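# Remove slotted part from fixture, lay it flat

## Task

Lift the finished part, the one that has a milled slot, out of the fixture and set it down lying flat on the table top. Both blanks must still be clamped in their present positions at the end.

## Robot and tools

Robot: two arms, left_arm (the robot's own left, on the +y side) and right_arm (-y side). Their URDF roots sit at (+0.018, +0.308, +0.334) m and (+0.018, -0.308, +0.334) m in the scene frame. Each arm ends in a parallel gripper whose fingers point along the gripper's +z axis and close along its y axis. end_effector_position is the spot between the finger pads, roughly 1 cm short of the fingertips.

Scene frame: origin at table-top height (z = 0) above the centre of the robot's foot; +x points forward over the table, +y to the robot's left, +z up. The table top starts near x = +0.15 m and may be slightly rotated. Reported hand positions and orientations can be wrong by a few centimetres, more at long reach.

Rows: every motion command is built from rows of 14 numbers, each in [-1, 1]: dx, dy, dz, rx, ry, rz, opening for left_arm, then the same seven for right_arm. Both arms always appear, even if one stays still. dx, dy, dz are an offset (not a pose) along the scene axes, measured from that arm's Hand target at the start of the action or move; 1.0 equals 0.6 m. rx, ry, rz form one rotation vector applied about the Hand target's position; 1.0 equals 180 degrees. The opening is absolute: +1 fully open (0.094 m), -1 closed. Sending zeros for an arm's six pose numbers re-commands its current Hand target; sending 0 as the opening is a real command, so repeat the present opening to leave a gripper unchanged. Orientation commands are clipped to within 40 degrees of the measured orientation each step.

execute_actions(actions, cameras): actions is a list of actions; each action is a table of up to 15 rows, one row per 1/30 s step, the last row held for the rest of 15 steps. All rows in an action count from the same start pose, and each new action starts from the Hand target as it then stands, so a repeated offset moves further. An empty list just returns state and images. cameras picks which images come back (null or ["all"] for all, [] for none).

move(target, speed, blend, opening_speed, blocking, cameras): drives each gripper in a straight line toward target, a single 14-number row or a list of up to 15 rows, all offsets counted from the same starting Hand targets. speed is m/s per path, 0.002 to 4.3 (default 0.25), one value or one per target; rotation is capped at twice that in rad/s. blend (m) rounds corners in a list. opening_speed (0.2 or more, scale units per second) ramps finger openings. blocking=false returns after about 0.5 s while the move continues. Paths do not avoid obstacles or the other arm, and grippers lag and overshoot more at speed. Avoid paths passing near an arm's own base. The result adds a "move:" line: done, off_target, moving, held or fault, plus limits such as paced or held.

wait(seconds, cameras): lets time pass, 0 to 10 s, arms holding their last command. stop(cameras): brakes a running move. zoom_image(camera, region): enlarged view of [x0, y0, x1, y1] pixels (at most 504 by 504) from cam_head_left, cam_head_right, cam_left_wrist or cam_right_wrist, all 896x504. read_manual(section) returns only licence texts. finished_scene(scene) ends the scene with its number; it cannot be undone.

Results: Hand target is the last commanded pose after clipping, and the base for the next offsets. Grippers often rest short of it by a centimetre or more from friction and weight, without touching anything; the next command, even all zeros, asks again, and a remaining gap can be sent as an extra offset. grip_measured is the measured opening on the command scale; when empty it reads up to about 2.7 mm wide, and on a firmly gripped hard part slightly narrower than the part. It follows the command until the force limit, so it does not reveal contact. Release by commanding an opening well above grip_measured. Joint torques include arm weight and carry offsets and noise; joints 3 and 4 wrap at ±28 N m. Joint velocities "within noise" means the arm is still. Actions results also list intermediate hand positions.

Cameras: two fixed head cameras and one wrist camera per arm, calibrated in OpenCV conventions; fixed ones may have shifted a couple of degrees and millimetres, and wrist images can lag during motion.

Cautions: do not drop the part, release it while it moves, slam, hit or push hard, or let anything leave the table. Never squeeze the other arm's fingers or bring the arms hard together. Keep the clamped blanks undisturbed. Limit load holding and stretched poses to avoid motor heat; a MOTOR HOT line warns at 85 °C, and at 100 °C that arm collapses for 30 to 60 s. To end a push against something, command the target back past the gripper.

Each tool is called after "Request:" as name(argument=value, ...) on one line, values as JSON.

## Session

Request:
execute_actions(actions=[])

Scene clock: 0.00 s.
left_arm: end_effector_position=(+0.6946, +0.4539, +0.2040) grip_measured=+1.000 end_effector_quat_wxyz=(-0.111, +0.644, -0.750, -0.101) | right_arm: end_effector_position=(+0.3959, +0.2995, +0.1289) grip_measured=+1.000 end_effector_quat_wxyz=(+0.534, -0.661, +0.517, +0.098)
Joint positions: left_arm=[1.079 1.984 1.651 -0.814 -0.467 -1.259 0.094] | right_arm=[-0.074 2.6 1.327 0.841 -0.01 -1.148 0.094]
Joint velocities: within noise
Joint torques (N m): no reading
Motor temperatures (°C): left_arm=[34 32 31 33 30 30 31] | right_arm=[35 33 32 33 29 31 30]
Heat: left arm: hottest waist 34 °C; right arm: hottest waist 35 °C.
Hand target: left_arm +0.6998, +0.4555, +0.2033; +0.114, -0.646, +0.748, +0.099 | right_arm +0.4006, +0.3027, +0.1325; -0.540, +0.657, -0.516, -0.097
Tool commands: left_gripper/opening=+1.0 right_gripper/opening=+1.0
camera_calibration:
cam_left_wrist: T_world_to_cam=[[0.988534, -0.150692, -0.00960135, -0.615486], [-0.139999, -0.938494, 0.31564, 0.463228], [-0.0565754, -0.310677, -0.94883, 0.497196], [0, 0, 0, 1]] pos_world=[0.70141, 0.496456, 0.319631]
cam_right_wrist: T_world_to_cam=[[0.788133, -0.0936957, 0.608332, -0.361996], [0.125506, -0.943117, -0.307861, 0.278511], [0.602573, 0.318985, -0.731542, -0.11471], [0, 0, 0, 1]] pos_world=[0.319467, 0.265341, 0.222041]

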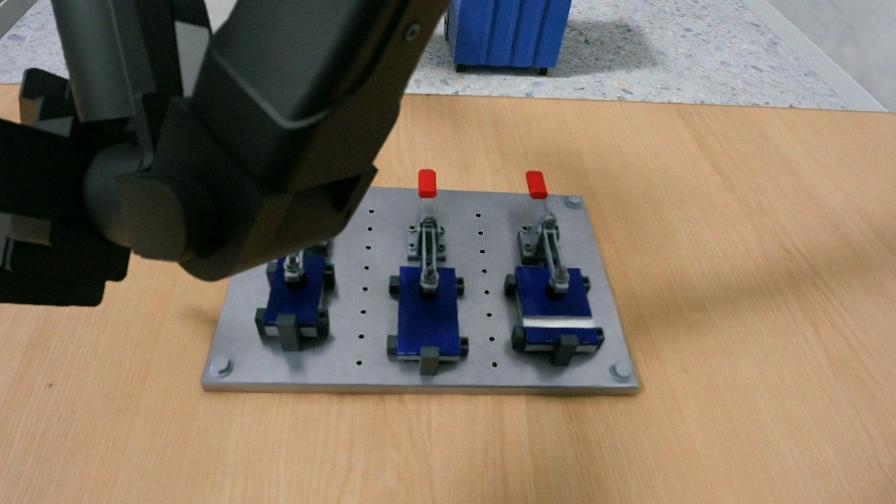

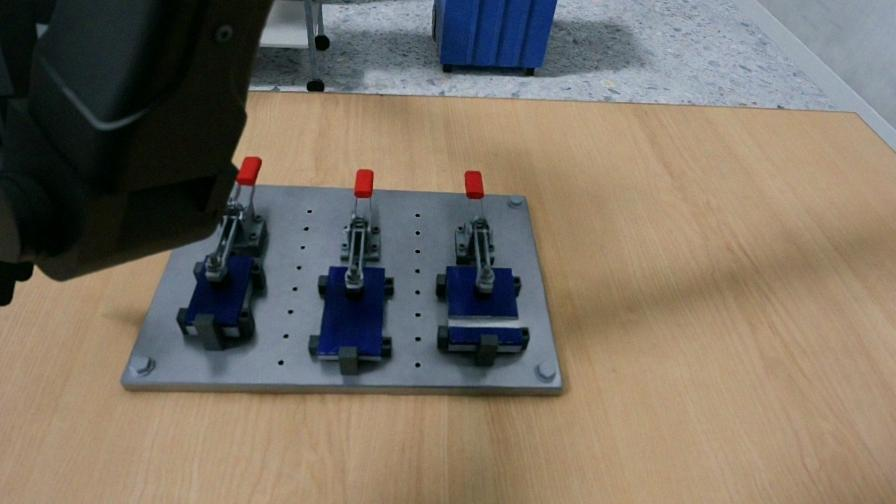

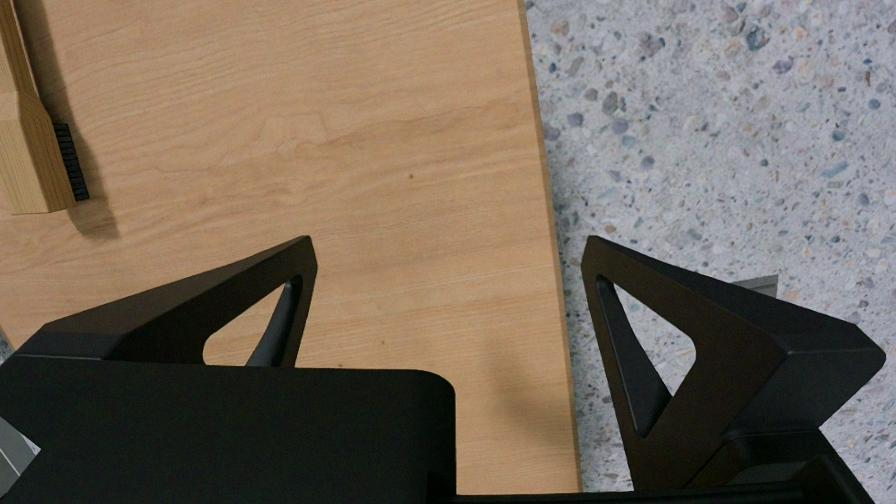

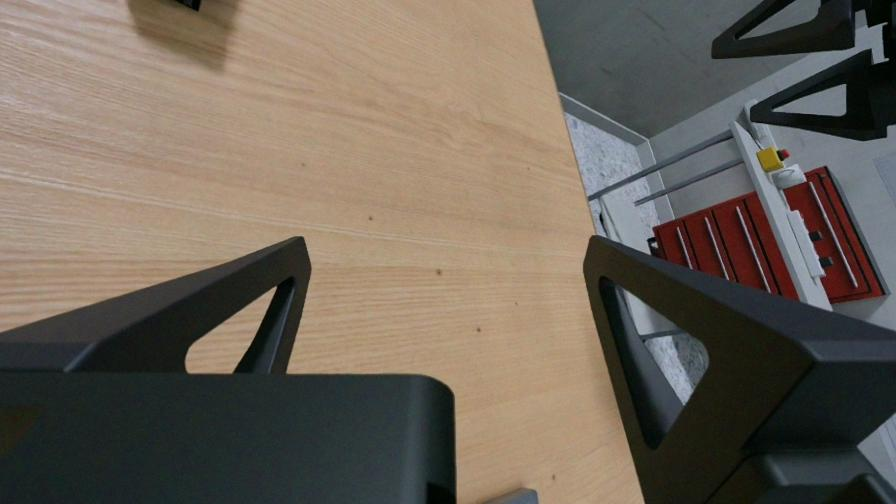

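Request:
move(target=[[0,0,0,0,0,0,1, 0.0657,-0.338,0.229,-0.0776,0.4114,-0.4978,1],[0,0,0,0,0,0,1, 0.1907,-0.6495,0.0958,-0.0776,0.4114,-0.4978,1]], speed=0.5, blend=0.05, cameras=["cam_right_wrist", "cam_head_left"])

Scene clock: 37.23 s.
left_arm: end_effector_position=(+0.6946, +0.4539, +0.2040) grip_measured=+1.000 end_effector_quat_wxyz=(-0.111, +0.644, -0.750, -0.101) | right_arm: end_effector_position=(+0.5103, -0.0901, +0.1840) grip_measured=+1.000 end_effector_quat_wxyz=(-0.010, -0.006, +1.000, -0.007)
Joint positions: left_arm=[1.079 1.984 1.651 -0.814 -0.467 -1.259 0.094] | right_arm=[-0.513 1.966 1.239 -0.676 0.333 0.428 0.094]
Joint velocities: within noise
Joint torques (N m): left_arm=[-3.84 -24.94 7.84 0.65 -0.24 0.07] | right_arm=[4.31 -17.2 5.96 1.11 -0.09 -0.11]
Motor temperatures (°C): left_arm=[34 35 33 33 30 30 31] | right_arm=[35 34 33 33 29 31 30]
Heat: left arm: hottest shoulder 35 °C; right arm: hottest waist 35 °C.
Hand target: left_arm +0.6998, +0.4555, +0.2033; +0.114, -0.646, +0.748, +0.099 | right_arm +0.5149, -0.0869, +0.1900; +0.000, -0.009, +1.000, +0.000
Off the commanded pose: left_arm 0.005 m, 0 deg | right_arm 0.008 m, 1 deg.
move: done
camera_calibration:
cam_right_wrist: T_world_to_cam=[[0.0217816, -0.999751, 0.00483973, -0.101715], [-0.799573, -0.0145139, 0.600393, 0.302214], [-0.600173, -0.0169473, -0.79969, 0.577078], [0, 0, 0, 1]] pos_world=[0.590205, -0.0875231, 0.280529]
Images, in order (width x height): cam_head_left 896x504, cam_right_wrist 896x504.

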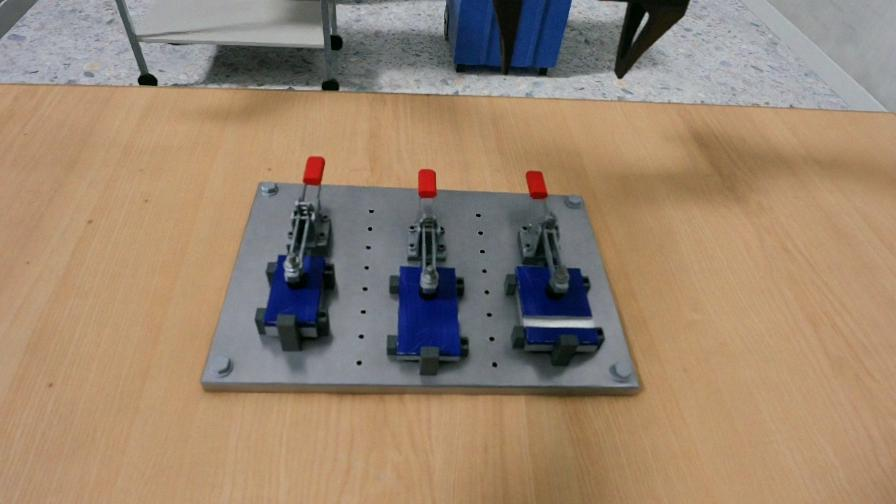

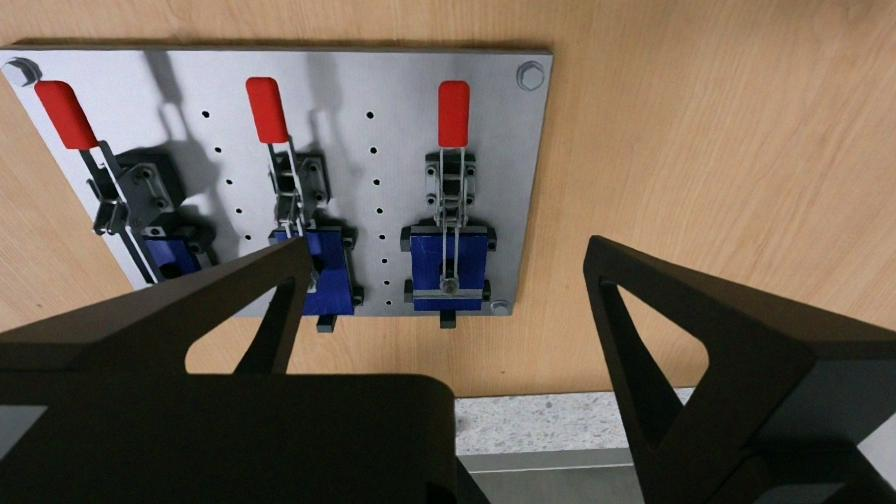

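Request:
move(target=[0,0,0,0,0,0,1, 0.0343,-0.0027,-0.2242,0,0.01,0,0.1], speed=0.25, cameras=["cam_right_wrist"])

Scene clock: 62.13 s.
left_arm: end_effector_position=(+0.6946, +0.4539, +0.2040) grip_measured=+1.000 end_effector_quat_wxyz=(-0.111, +0.644, -0.750, -0.101) | right_arm: end_effector_position=(+0.5230, -0.0925, +0.0571) grip_measured=+0.102 end_effector_quat_wxyz=(-0.027, -0.010, +1.000, -0.005)
Joint positions: left_arm=[1.079 1.984 1.651 -0.814 -0.467 -1.259 0.094] | right_arm=[-0.602 2.25 1.371 -0.526 0.303 0.337 0.052]
Joint velocities: within noise
Joint torques (N m): left_arm=[-3.84 -25.05 7.8 0.62 -0.24 0.07] | right_arm=[4.19 -16.67 6.78 1.09 -0.1 -0.08]
Motor temperatures (°C): left_arm=[34 36 34 33 30 30 31] | right_arm=[35 36 33 33 29 31 30]
Heat: left arm: hottest shoulder 36 °C; right arm: hottest shoulder 36 °C.
Hand target: left_arm +0.6998, +0.4555, +0.2033; +0.114, -0.646, +0.748, +0.099 | right_arm +0.5356, -0.0885, +0.0555; -0.016, -0.009, +1.000, +0.000
Off the commanded pose: left_arm 0.005 m, 0 deg | right_arm 0.013 m, 1 deg.
move: off_target (right_arm)
camera_calibration:
cam_right_wrist: T_world_to_cam=[[0.0284951, -0.999593, 0.00126072, -0.107038], [-0.778898, -0.0214133, 0.626785, 0.375618], [-0.626503, -0.0188423, -0.779191, 0.495604], [0, 0, 0, 1]] pos_world=[0.606116, -0.0896129, 0.150873]
Images, in order (width x height): cam_right_wrist 896x504.

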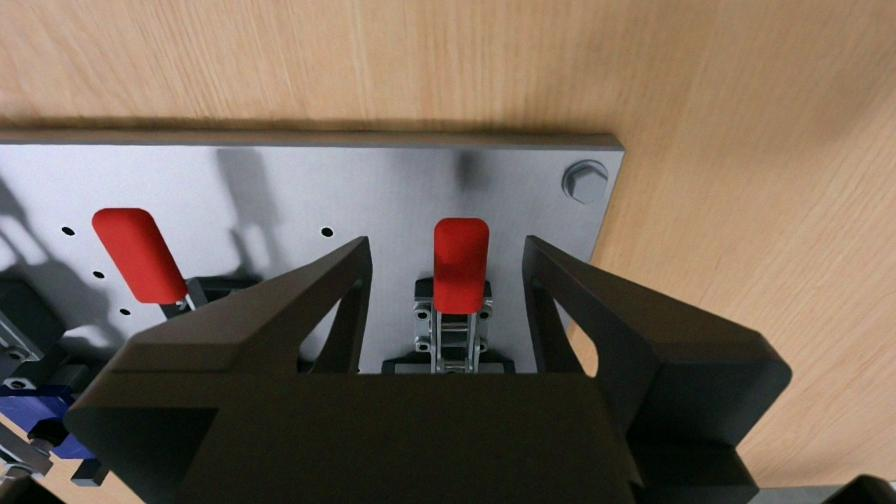

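Request:
move(target=[[0,0,0,0,0,0,1, 0.005,-0.01,0,0,0,0,0.0],[0,0,0,0,0,0,1, 0.005,-0.01,0,0,0,0,-1]], speed=0.1, opening_speed=1.5, cameras=["cam_right_wrist"])

Scene clock: 71.07 s.
left_arm: end_effector_position=(+0.6946, +0.4539, +0.2040) grip_measured=+1.000 end_effector_quat_wxyz=(-0.111, +0.644, -0.750, -0.101) | right_arm: end_effector_position=(+0.5240, -0.0967, +0.0557) grip_measured=-0.671 end_effector_quat_wxyz=(-0.028, -0.012, +1.000, -0.005)
Joint positions: left_arm=[1.079 1.984 1.651 -0.814 -0.467 -1.259 0.094] | right_arm=[-0.61 2.25 1.371 -0.526 0.301 0.325 0.015]
Joint velocities: within noise
Joint torques (N m): left_arm=[-3.84 -25.05 7.8 0.64 -0.25 0.07] | right_arm=[3.84 -17.14 6.78 1.07 -0.16 -0.1]
Motor temperatures (°C): left_arm=[34 36 34 33 30 30 31] | right_arm=[35 36 34 33 29 31 30]
Heat: left arm: hottest shoulder 36 °C; right arm: hottest shoulder 36 °C.
Hand target: left_arm +0.6998, +0.4555, +0.2033; +0.114, -0.646, +0.748, +0.099 | right_arm +0.5386, -0.0946, +0.0555; -0.016, -0.009, +1.000, +0.000
Off the commanded pose: left_arm 0.005 m, 0 deg | right_arm 0.015 m, 2 deg.
move: off_target (right_arm); target 2's new opening was sent with right_arm's hand 0.015 m and 2 deg from that target
camera_calibration:
cam_right_wrist: T_world_to_cam=[[0.0335888, -0.999435, 0.00144774, -0.113966], [-0.777341, -0.0252142, 0.628575, 0.375908], [-0.628183, -0.0222385, -0.777748, 0.495521], [0, 0, 0, 1]] pos_world=[0.607314, -0.093404, 0.149269]
Images, in order (width x height): cam_right_wrist 896x504.

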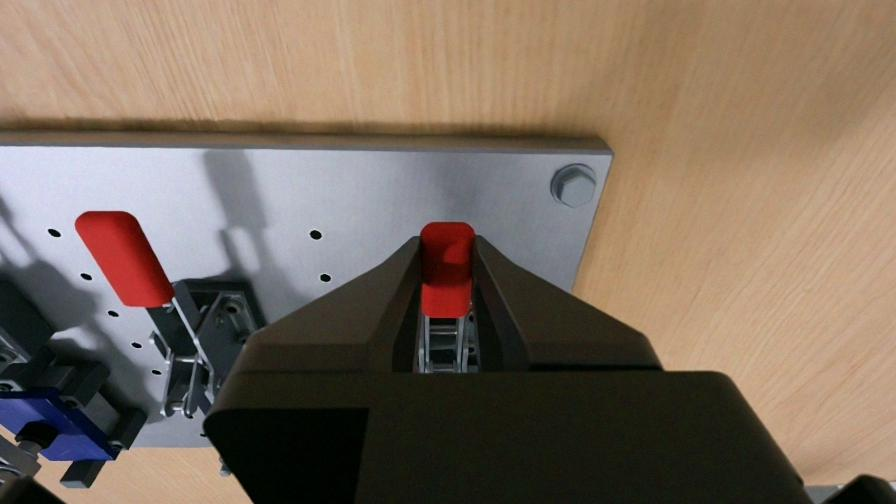

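Request:
move(target=[[0,0,0,0,0,0,1, -0.0243,0,0.1208,0,0,0,-1],[0,0,0,0,0,0,1, -0.0927,-0.001,0.1133,0,0,0,-1],[0,0,0,0,0,0,1, -0.1577,-0.002,0.0913,0,0,0,-1]], speed=[0.1,0.12,0.12], cameras=["cam_right_wrist", "cam_head_right"])

Scene clock: 92.47 s.
left_arm: end_effector_position=(+0.6946, +0.4539, +0.2040) grip_measured=+1.000 end_effector_quat_wxyz=(-0.111, +0.644, -0.750, -0.101) | right_arm: end_effector_position=(+0.4582, -0.0976, +0.1013) grip_measured=-0.682 end_effector_quat_wxyz=(-0.007, -0.004, +1.000, +0.001)
Joint positions: left_arm=[1.079 1.984 1.651 -0.814 -0.467 -1.259 0.094] | right_arm=[-0.542 2.085 1.101 -0.397 0.316 0.398 0.015]
Joint velocities: within noise
Joint torques (N m): left_arm=[-3.84 -25 7.8 0.61 -0.25 0.07] | right_arm=[5.6 -17.2 1.43 0.2 -0.06 0.1]
Motor temperatures (°C): left_arm=[34 37 34 33 30 30 31] | right_arm=[35 36 34 33 29 31 31]
Heat: left arm: hottest shoulder 37 °C; right arm: hottest shoulder 36 °C.
Hand target: left_arm +0.6998, +0.4555, +0.2033; +0.114, -0.646, +0.748, +0.099 | right_arm +0.4440, -0.0957, +0.1103; -0.016, -0.009, +1.000, +0.000
Off the commanded pose: left_arm 0.005 m, 0 deg | right_arm 0.017 m, 1 deg.
move: off_target (right_arm)
camera_calibration:
cam_right_wrist: T_world_to_cam=[[0.0172298, -0.999798, -0.0103501, -0.104029], [-0.80327, -0.0200054, 0.595278, 0.311893], [-0.595365, -0.00194262, -0.803453, 0.479163], [0, 0, 0, 1]] pos_world=[0.537604, -0.0968376, 0.198245]
Images, in order (width x height): cam_head_right 896x504, cam_right_wrist 896x504.

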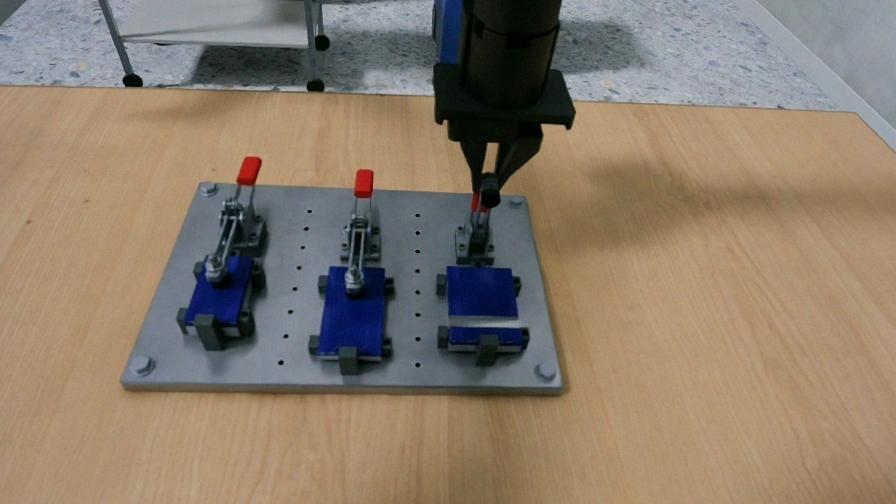

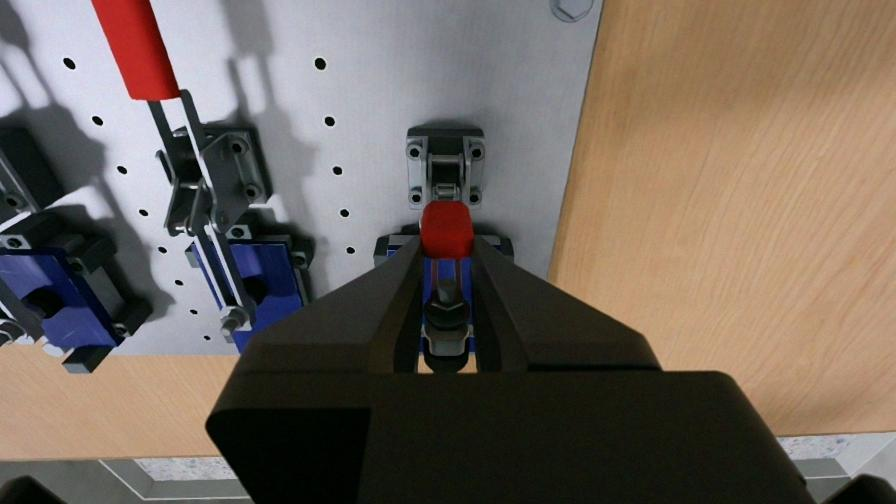

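Request:
move(target=[[0,0,0,0,0,0,1, 0.0325,0.002,-0.015,0,0,0,-1],[0,0,0,0,0,0,1, 0.0325,0.002,-0.015,0,0,0,-0.3],[0,0,0,0,0,0,1, 0.0325,0.002,0.14,0,0,0,0.6],[0,0,0,0,0,0,1, -0.085,-0.0005,0.12,0.0023,-0.1667,0,0.6],[0,0,0,0,0,0,1, -0.085,-0.0005,-0.0172,0.0023,-0.1667,0,0.6]], speed=[0.15,0.15,0.3,0.35,0.25], blend=[0,0,0.02,0.02,0], opening_speed=1.5, cameras=["cam_right_wrist", "cam_head_right"])

Request:
zoom_image(camera="cam_right_wrist", region=[300, 100, 600, 400])

Scene clock: 121.50 s.
left_arm: end_effector_position=(+0.6946, +0.4539, +0.2040) grip_measured=+1.000 end_effector_quat_wxyz=(-0.111, +0.644, -0.750, -0.101) | right_arm: end_effector_position=(+0.3894, -0.0957, +0.1024) grip_measured=+0.598 end_effector_quat_wxyz=(+0.239, -0.010, +0.971, +0.000)
Joint positions: left_arm=[1.079 1.984 1.651 -0.814 -0.467 -1.259 0.094] | right_arm=[-0.402 2.146 0.677 0.542 0.553 0.309 0.075]
Joint velocities: within noise
Joint torques (N m): left_arm=[-3.72 -24.94 7.83 0.61 -0.25 0.07] | right_arm=[2.96 -11.75 1.17 2.41 -0.02 -0.1]
Motor temperatures (°C): left_arm=[34 38 35 33 30 30 31] | right_arm=[35 36 33 33 29 31 31]
Heat: left arm: hottest shoulder 38 °C; right arm: hottest shoulder 36 °C.
Hand target: left_arm +0.6998, +0.4555, +0.2033; +0.114, -0.646, +0.748, +0.099 | right_arm +0.3930, -0.0960, +0.1001; +0.243, -0.009, +0.970, +0.001
Off the commanded pose: left_arm 0.005 m, 0 deg | right_arm 0.004 m, 1 deg.
move: done; blend cut to 0 m at target 3
camera_calibration:
cam_right_wrist: T_world_to_cam=[[0.0319128, -0.99949, 0.00137946, -0.107859], [-0.989644, -0.0314052, 0.140063, 0.374055], [-0.139948, -0.00583497, -0.990142, 0.280511], [0, 0, 0, 1]] pos_world=[0.412881, -0.0944197, 0.225503]
Images, in order (width x height): cam_head_right 896x504, cam_right_wrist 896x504.

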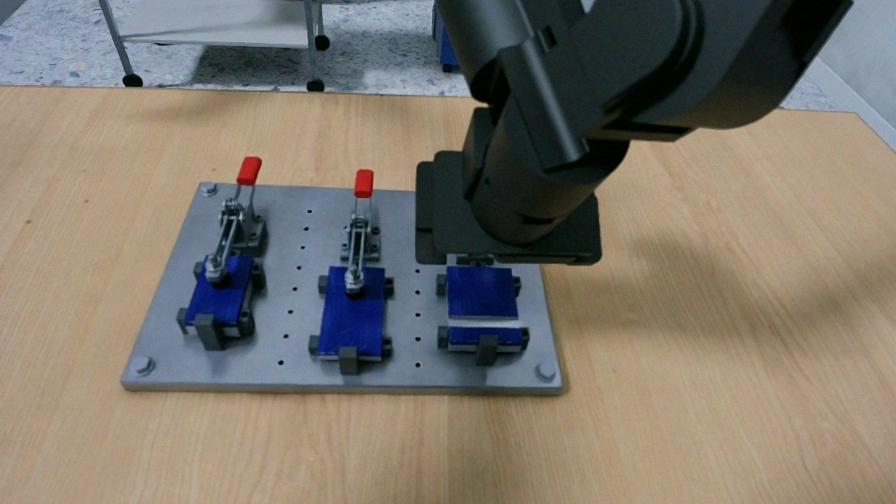

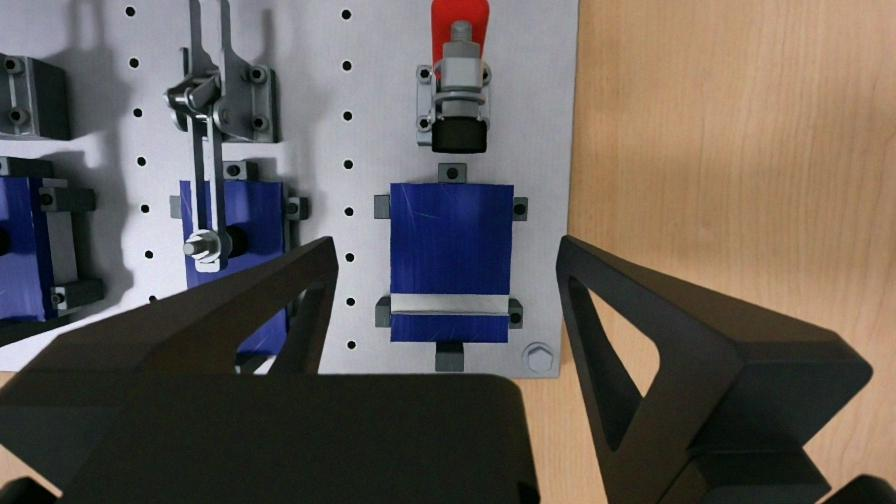

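Scaled by 1.680 from the camera's 896x504 image, which has a finer 1280x720 frame.

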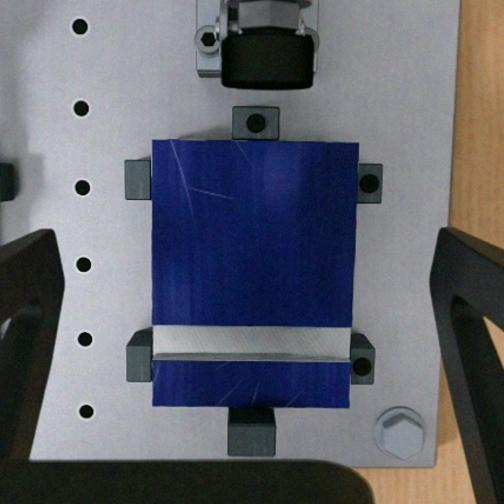

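Request:
move(target=[0,0,0,0,0,0,1, -0.0117,-0.0053,-0.087,0,0,0,0.6], speed=0.2, cameras=["cam_right_wrist"])

Request:
zoom_image(camera="cam_right_wrist", region=[300, 120, 600, 420])

Scene clock: 138.50 s.
left_arm: end_effector_position=(+0.6946, +0.4539, +0.2040) grip_measured=+1.000 end_effector_quat_wxyz=(-0.111, +0.644, -0.750, -0.101) | right_arm: end_effector_position=(+0.3833, -0.0976, +0.0509) grip_measured=+0.598 end_effector_quat_wxyz=(+0.239, -0.010, +0.971, +0.001)
Joint positions: left_arm=[1.079 1.984 1.651 -0.814 -0.467 -1.259 0.094] | right_arm=[-0.447 2.316 0.732 0.679 0.525 0.267 0.075]
Joint velocities: within noise
Joint torques (N m): left_arm=[-3.9 -24.94 7.82 0.62 -0.25 0.06] | right_arm=[3.25 -12.1 -0.02 2.51 -0.01 -0.11]
Motor temperatures (°C): left_arm=[34 38 35 33 30 30 31] | right_arm=[35 35 33 33 29 31 30]
Heat: left arm: hottest shoulder 38 °C; right arm: hottest waist 35 °C.
Hand target: left_arm +0.6998, +0.4555, +0.2033; +0.114, -0.646, +0.748, +0.099 | right_arm +0.3859, -0.0992, +0.0478; +0.243, -0.009, +0.970, +0.001
Off the commanded pose: left_arm 0.005 m, 0 deg | right_arm 0.004 m, 0 deg.
move: done
camera_calibration:
cam_right_wrist: T_world_to_cam=[[0.0323813, -0.999476, -0.00026657, -0.10959], [-0.989785, -0.0321044, 0.138909, 0.375156], [-0.138845, -0.00423421, -0.990305, 0.228361], [0, 0, 0, 1]] pos_world=[0.406579, -0.0965211, 0.174005]
Images, in order (width x height): cam_right_wrist 896x504.

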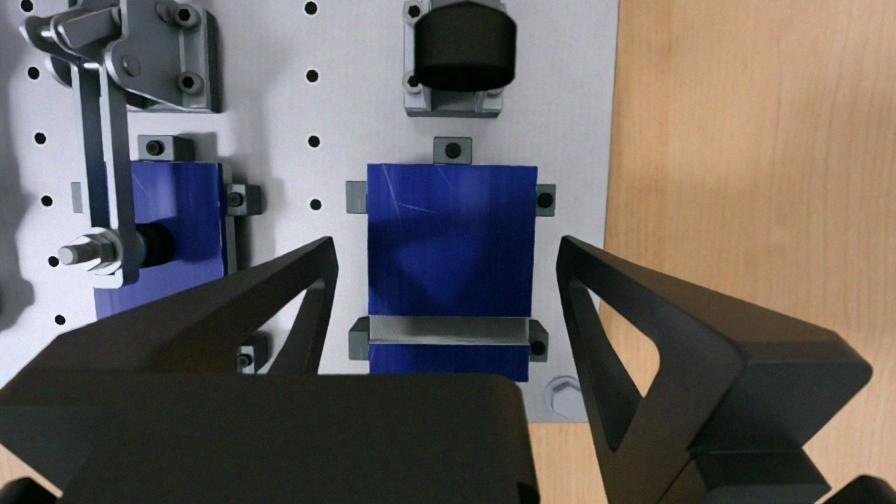

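Scaled by 1.680 from the camera's 896x504 image, which has a finer 1280x720 frame.

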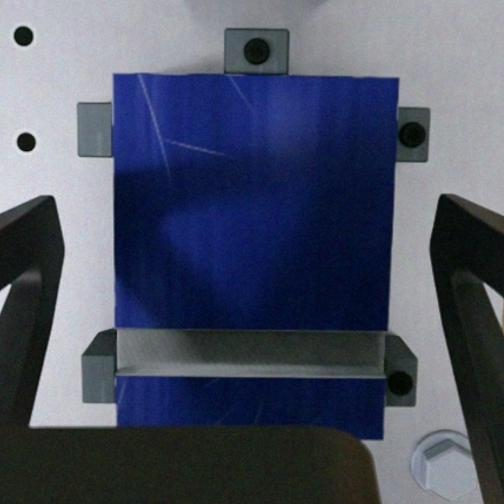

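Request:
move(target=[[0,0,0,0,0,0,1, 0.0017,-0.003,-0.0218,0,0,0,0.6],[0,0,0,0,0,0,1, 0.0017,-0.003,-0.0218,0,0,0,-1]], speed=0.12, opening_speed=1.2, cameras=["cam_right_wrist"])

Scene clock: 151.67 s.
left_arm: end_effector_position=(+0.6946, +0.4539, +0.2040) grip_measured=+1.000 end_effector_quat_wxyz=(-0.111, +0.644, -0.750, -0.101) | right_arm: end_effector_position=(+0.3858, -0.0987, +0.0394) grip_measured=+0.233 end_effector_quat_wxyz=(+0.241, -0.010, +0.970, +0.002)
Joint positions: left_arm=[1.079 1.984 1.651 -0.814 -0.467 -1.259 0.094] | right_arm=[-0.463 2.35 0.752 0.705 0.514 0.251 0.058]
Joint velocities: within noise
Joint torques (N m): left_arm=[-3.78 -24.94 7.83 0.58 -0.24 0.07] | right_arm=[2.73 -11.81 -0.21 2.55 -0.02 -0.09]
Motor temperatures (°C): left_arm=[34 38 35 33 30 30 31] | right_arm=[35 35 33 33 29 31 30]
Heat: left arm: hottest shoulder 38 °C; right arm: hottest waist 35 °C.
Hand target: left_arm +0.6998, +0.4555, +0.2033; +0.114, -0.646, +0.748, +0.099 | right_arm +0.3870, -0.1010, +0.0348; +0.244, -0.009, +0.970, +0.001
Off the commanded pose: left_arm 0.005 m, 0 deg | right_arm 0.005 m, 0 deg.
move: done
camera_calibration:
cam_right_wrist: T_world_to_cam=[[0.0327442, -0.999462, -0.00192035, -0.11074], [-0.990244, -0.0327025, 0.135453, 0.379466], [-0.135443, -0.00253371, -0.990782, 0.216216], [0, 0, 0, 1]] pos_world=[0.408675, -0.0977228, 0.16261]
Images, in order (width x height): cam_right_wrist 896x504.

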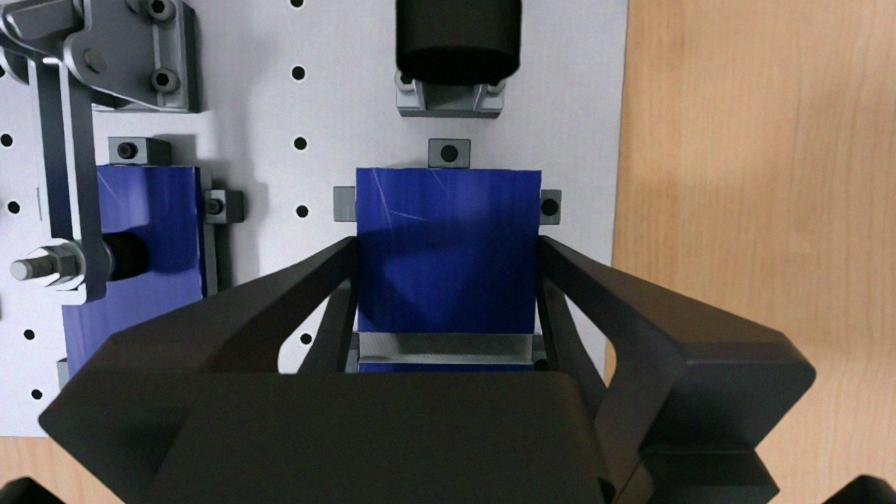

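Request:
move(target=[[0,0,0,0,0,0,1, 0,0,0.075,0,0,0,-1],[0,0,0,0,0,0,1, 0,0,0.15,0,0,0,-1],[0,0,0,0,0,0,1, 0,-0.285,0.15,0,0,0,-1],[0,0,0,0,0,0,1, 0,-0.285,0.01,0,-0.003,0,-1],[0,0,0,0,0,0,1, 0,-0.285,-0.0347,0,-0.003,0,-1]], speed=[0.1,0.25,0.35,0.2,0.05], blend=[0.0,0.03,0.02,0,0])

Scene clock: 167.67 s.
left_arm: end_effector_position=(+0.6946, +0.4539, +0.2040) grip_measured=+1.000 end_effector_quat_wxyz=(-0.111, +0.644, -0.750, -0.101) | right_arm: end_effector_position=(+0.3865, -0.2689, +0.0199) grip_measured=+0.233 end_effector_quat_wxyz=(+0.245, -0.007, +0.969, +0.005)
Joint positions: left_arm=[1.079 1.984 1.651 -0.814 -0.467 -1.259 0.094] | right_arm=[-0.94 2.335 0.6 0.981 0.182 -0.117 0.058]
Joint velocities: within noise
Joint torques (N m): left_arm=[-3.78 -24.94 7.8 0.64 -0.25 0.07] | right_arm=[0.73 -9.82 -2.21 2.54 -0.17 -0.14]
Motor temperatures (°C): left_arm=[34 39 35 33 30 30 31] | right_arm=[35 35 33 33 29 31 31]
Heat: left arm: hottest shoulder 39 °C; right arm: hottest waist 35 °C.
Hand target: left_arm +0.6998, +0.4555, +0.2033; +0.114, -0.646, +0.748, +0.099 | right_arm +0.3870, -0.2720, +0.0139; +0.248, -0.009, +0.969, +0.001
Off the commanded pose: left_arm 0.005 m, 0 deg | right_arm 0.007 m, 1 deg.
move: done; blend cut to 0.0225 m at target 2
camera_calibration:
cam_left_wrist: T_world_to_cam=[[0.988534, -0.150692, -0.00960135, -0.615486], [-0.139999, -0.938494, 0.31564, 0.463228], [-0.0565754, -0.310677, -0.94883, 0.497196], [0, 0, 0, 1]] pos_world=[0.70141, 0.496456, 0.319631]
cam_right_wrist: T_world_to_cam=[[0.0289934, -0.999546, -0.00820264, -0.279475], [-0.991514, -0.0297989, 0.126541, 0.378651], [-0.126728, 0.00446419, -0.991927, 0.195106], [0, 0, 0, 1]] pos_world=[0.408266, -0.268936, 0.143324]

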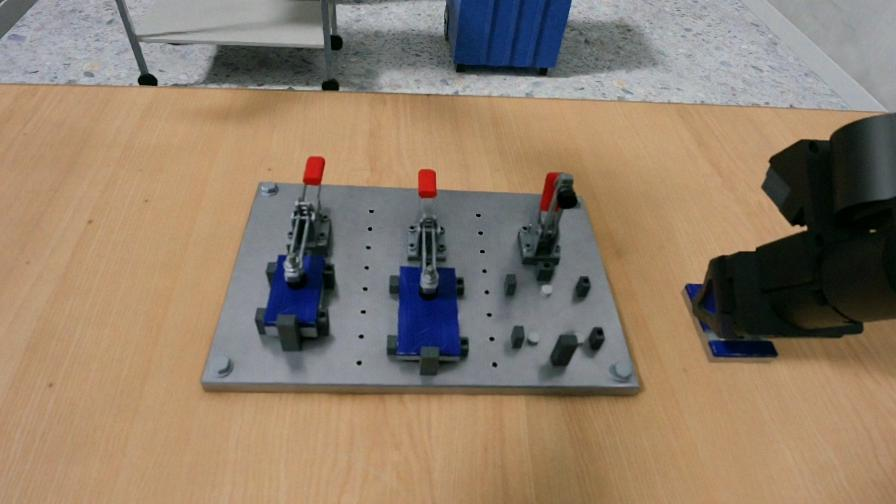

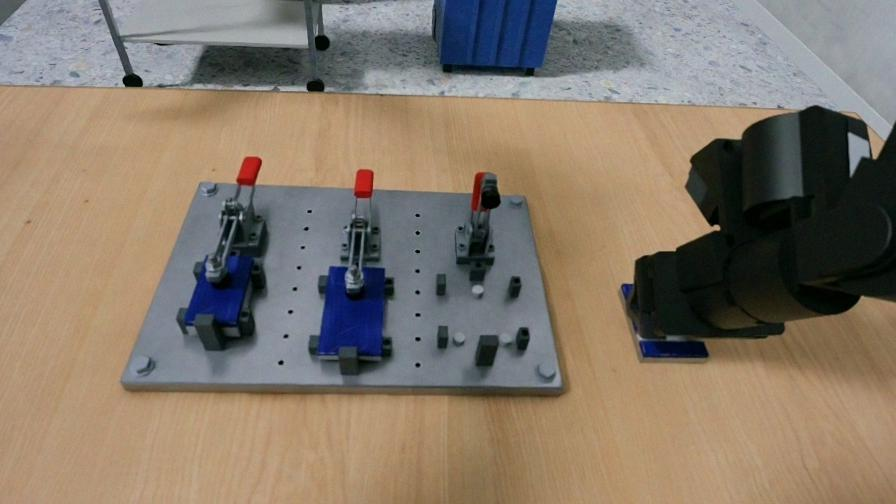

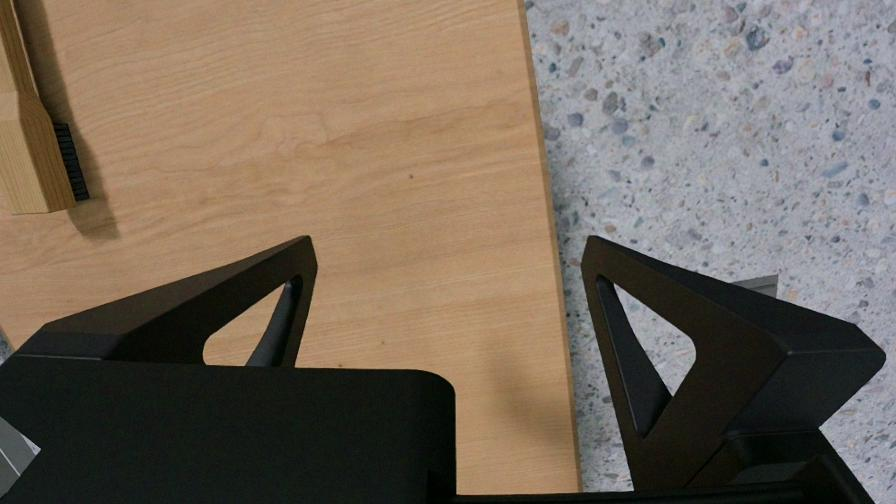

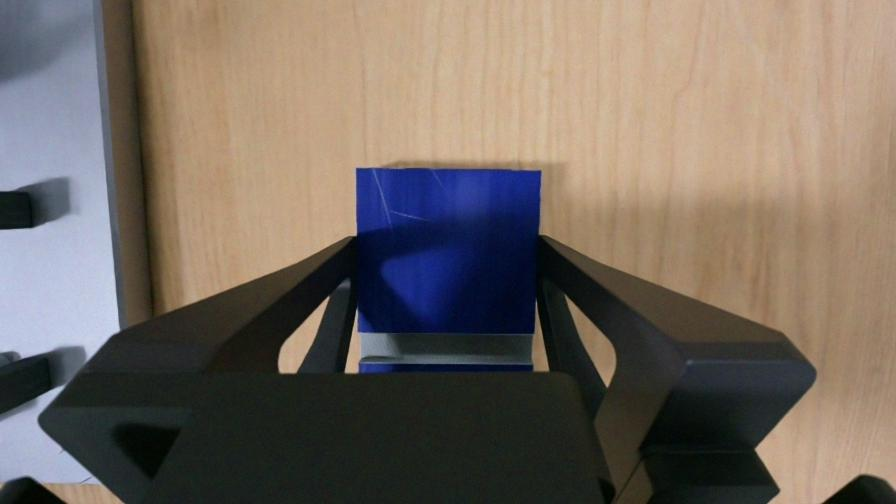

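Request:
move(target=[[0,0,0,0,0,0,1, 0,0,0.006,0,0,0,-1],[0,0,0,0,0,0,1, 0,0,0.006,0,0,0,0.6],[0,0,0,0,0,0,1, 0,0,0.17,0,0,0,0.6]], speed=[0.06,0.06,0.25], opening_speed=1.5, cameras=["cam_head_left","cam_right_wrist"])

Scene clock: 174.63 s.
left_arm: end_effector_position=(+0.6946, +0.4539, +0.2040) grip_measured=+1.000 end_effector_quat_wxyz=(-0.111, +0.644, -0.750, -0.101) | right_arm: end_effector_position=(+0.3910, -0.2742, +0.1125) grip_measured=+0.598 end_effector_quat_wxyz=(+0.252, -0.009, +0.968, -0.001)
Joint positions: left_arm=[1.079 1.984 1.651 -0.814 -0.467 -1.259 0.094] | right_arm=[-0.885 1.993 0.439 0.807 0.231 -0.088 0.075]
Joint velocities: within noise
Joint torques (N m): left_arm=[-3.84 -25 7.83 0.58 -0.25 0.07] | right_arm=[1.79 -11.46 -2.43 1.21 0.07 0.02]
Motor temperatures (°C): left_arm=[34 39 35 33 30 30 31] | right_arm=[35 35 33 33 29 31 31]
Heat: left arm: hottest shoulder 39 °C; right arm: hottest waist 35 °C.
Hand target: left_arm +0.6998, +0.4555, +0.2033; +0.114, -0.646, +0.748, +0.099 | right_arm +0.3869, -0.2720, +0.1158; +0.248, -0.009, +0.969, +0.001
Off the commanded pose: left_arm 0.005 m, 0 deg | right_arm 0.006 m, 1 deg.
move: done
camera_calibration:
cam_right_wrist: T_world_to_cam=[[0.029366, -0.99956, 0.00412609, -0.285649], [-0.9931, -0.0287069, 0.113703, 0.373622], [-0.113534, -0.00743661, -0.993506, 0.279353], [0, 0, 0, 1]] pos_world=[0.411149, -0.27272, 0.236236]
Images, in order (width x height): cam_head_left 896x504, cam_right_wrist 896x504.

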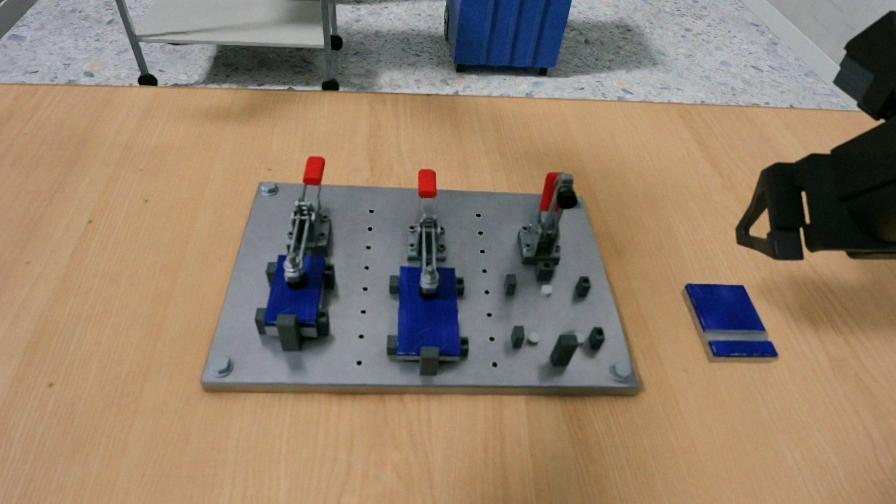

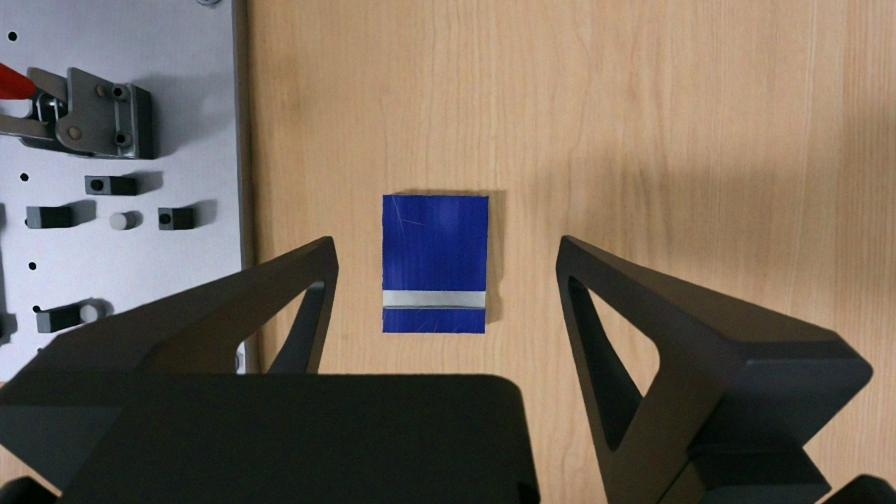

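Request:
finished_scene(scene=2)

The scene is finished: the task was done.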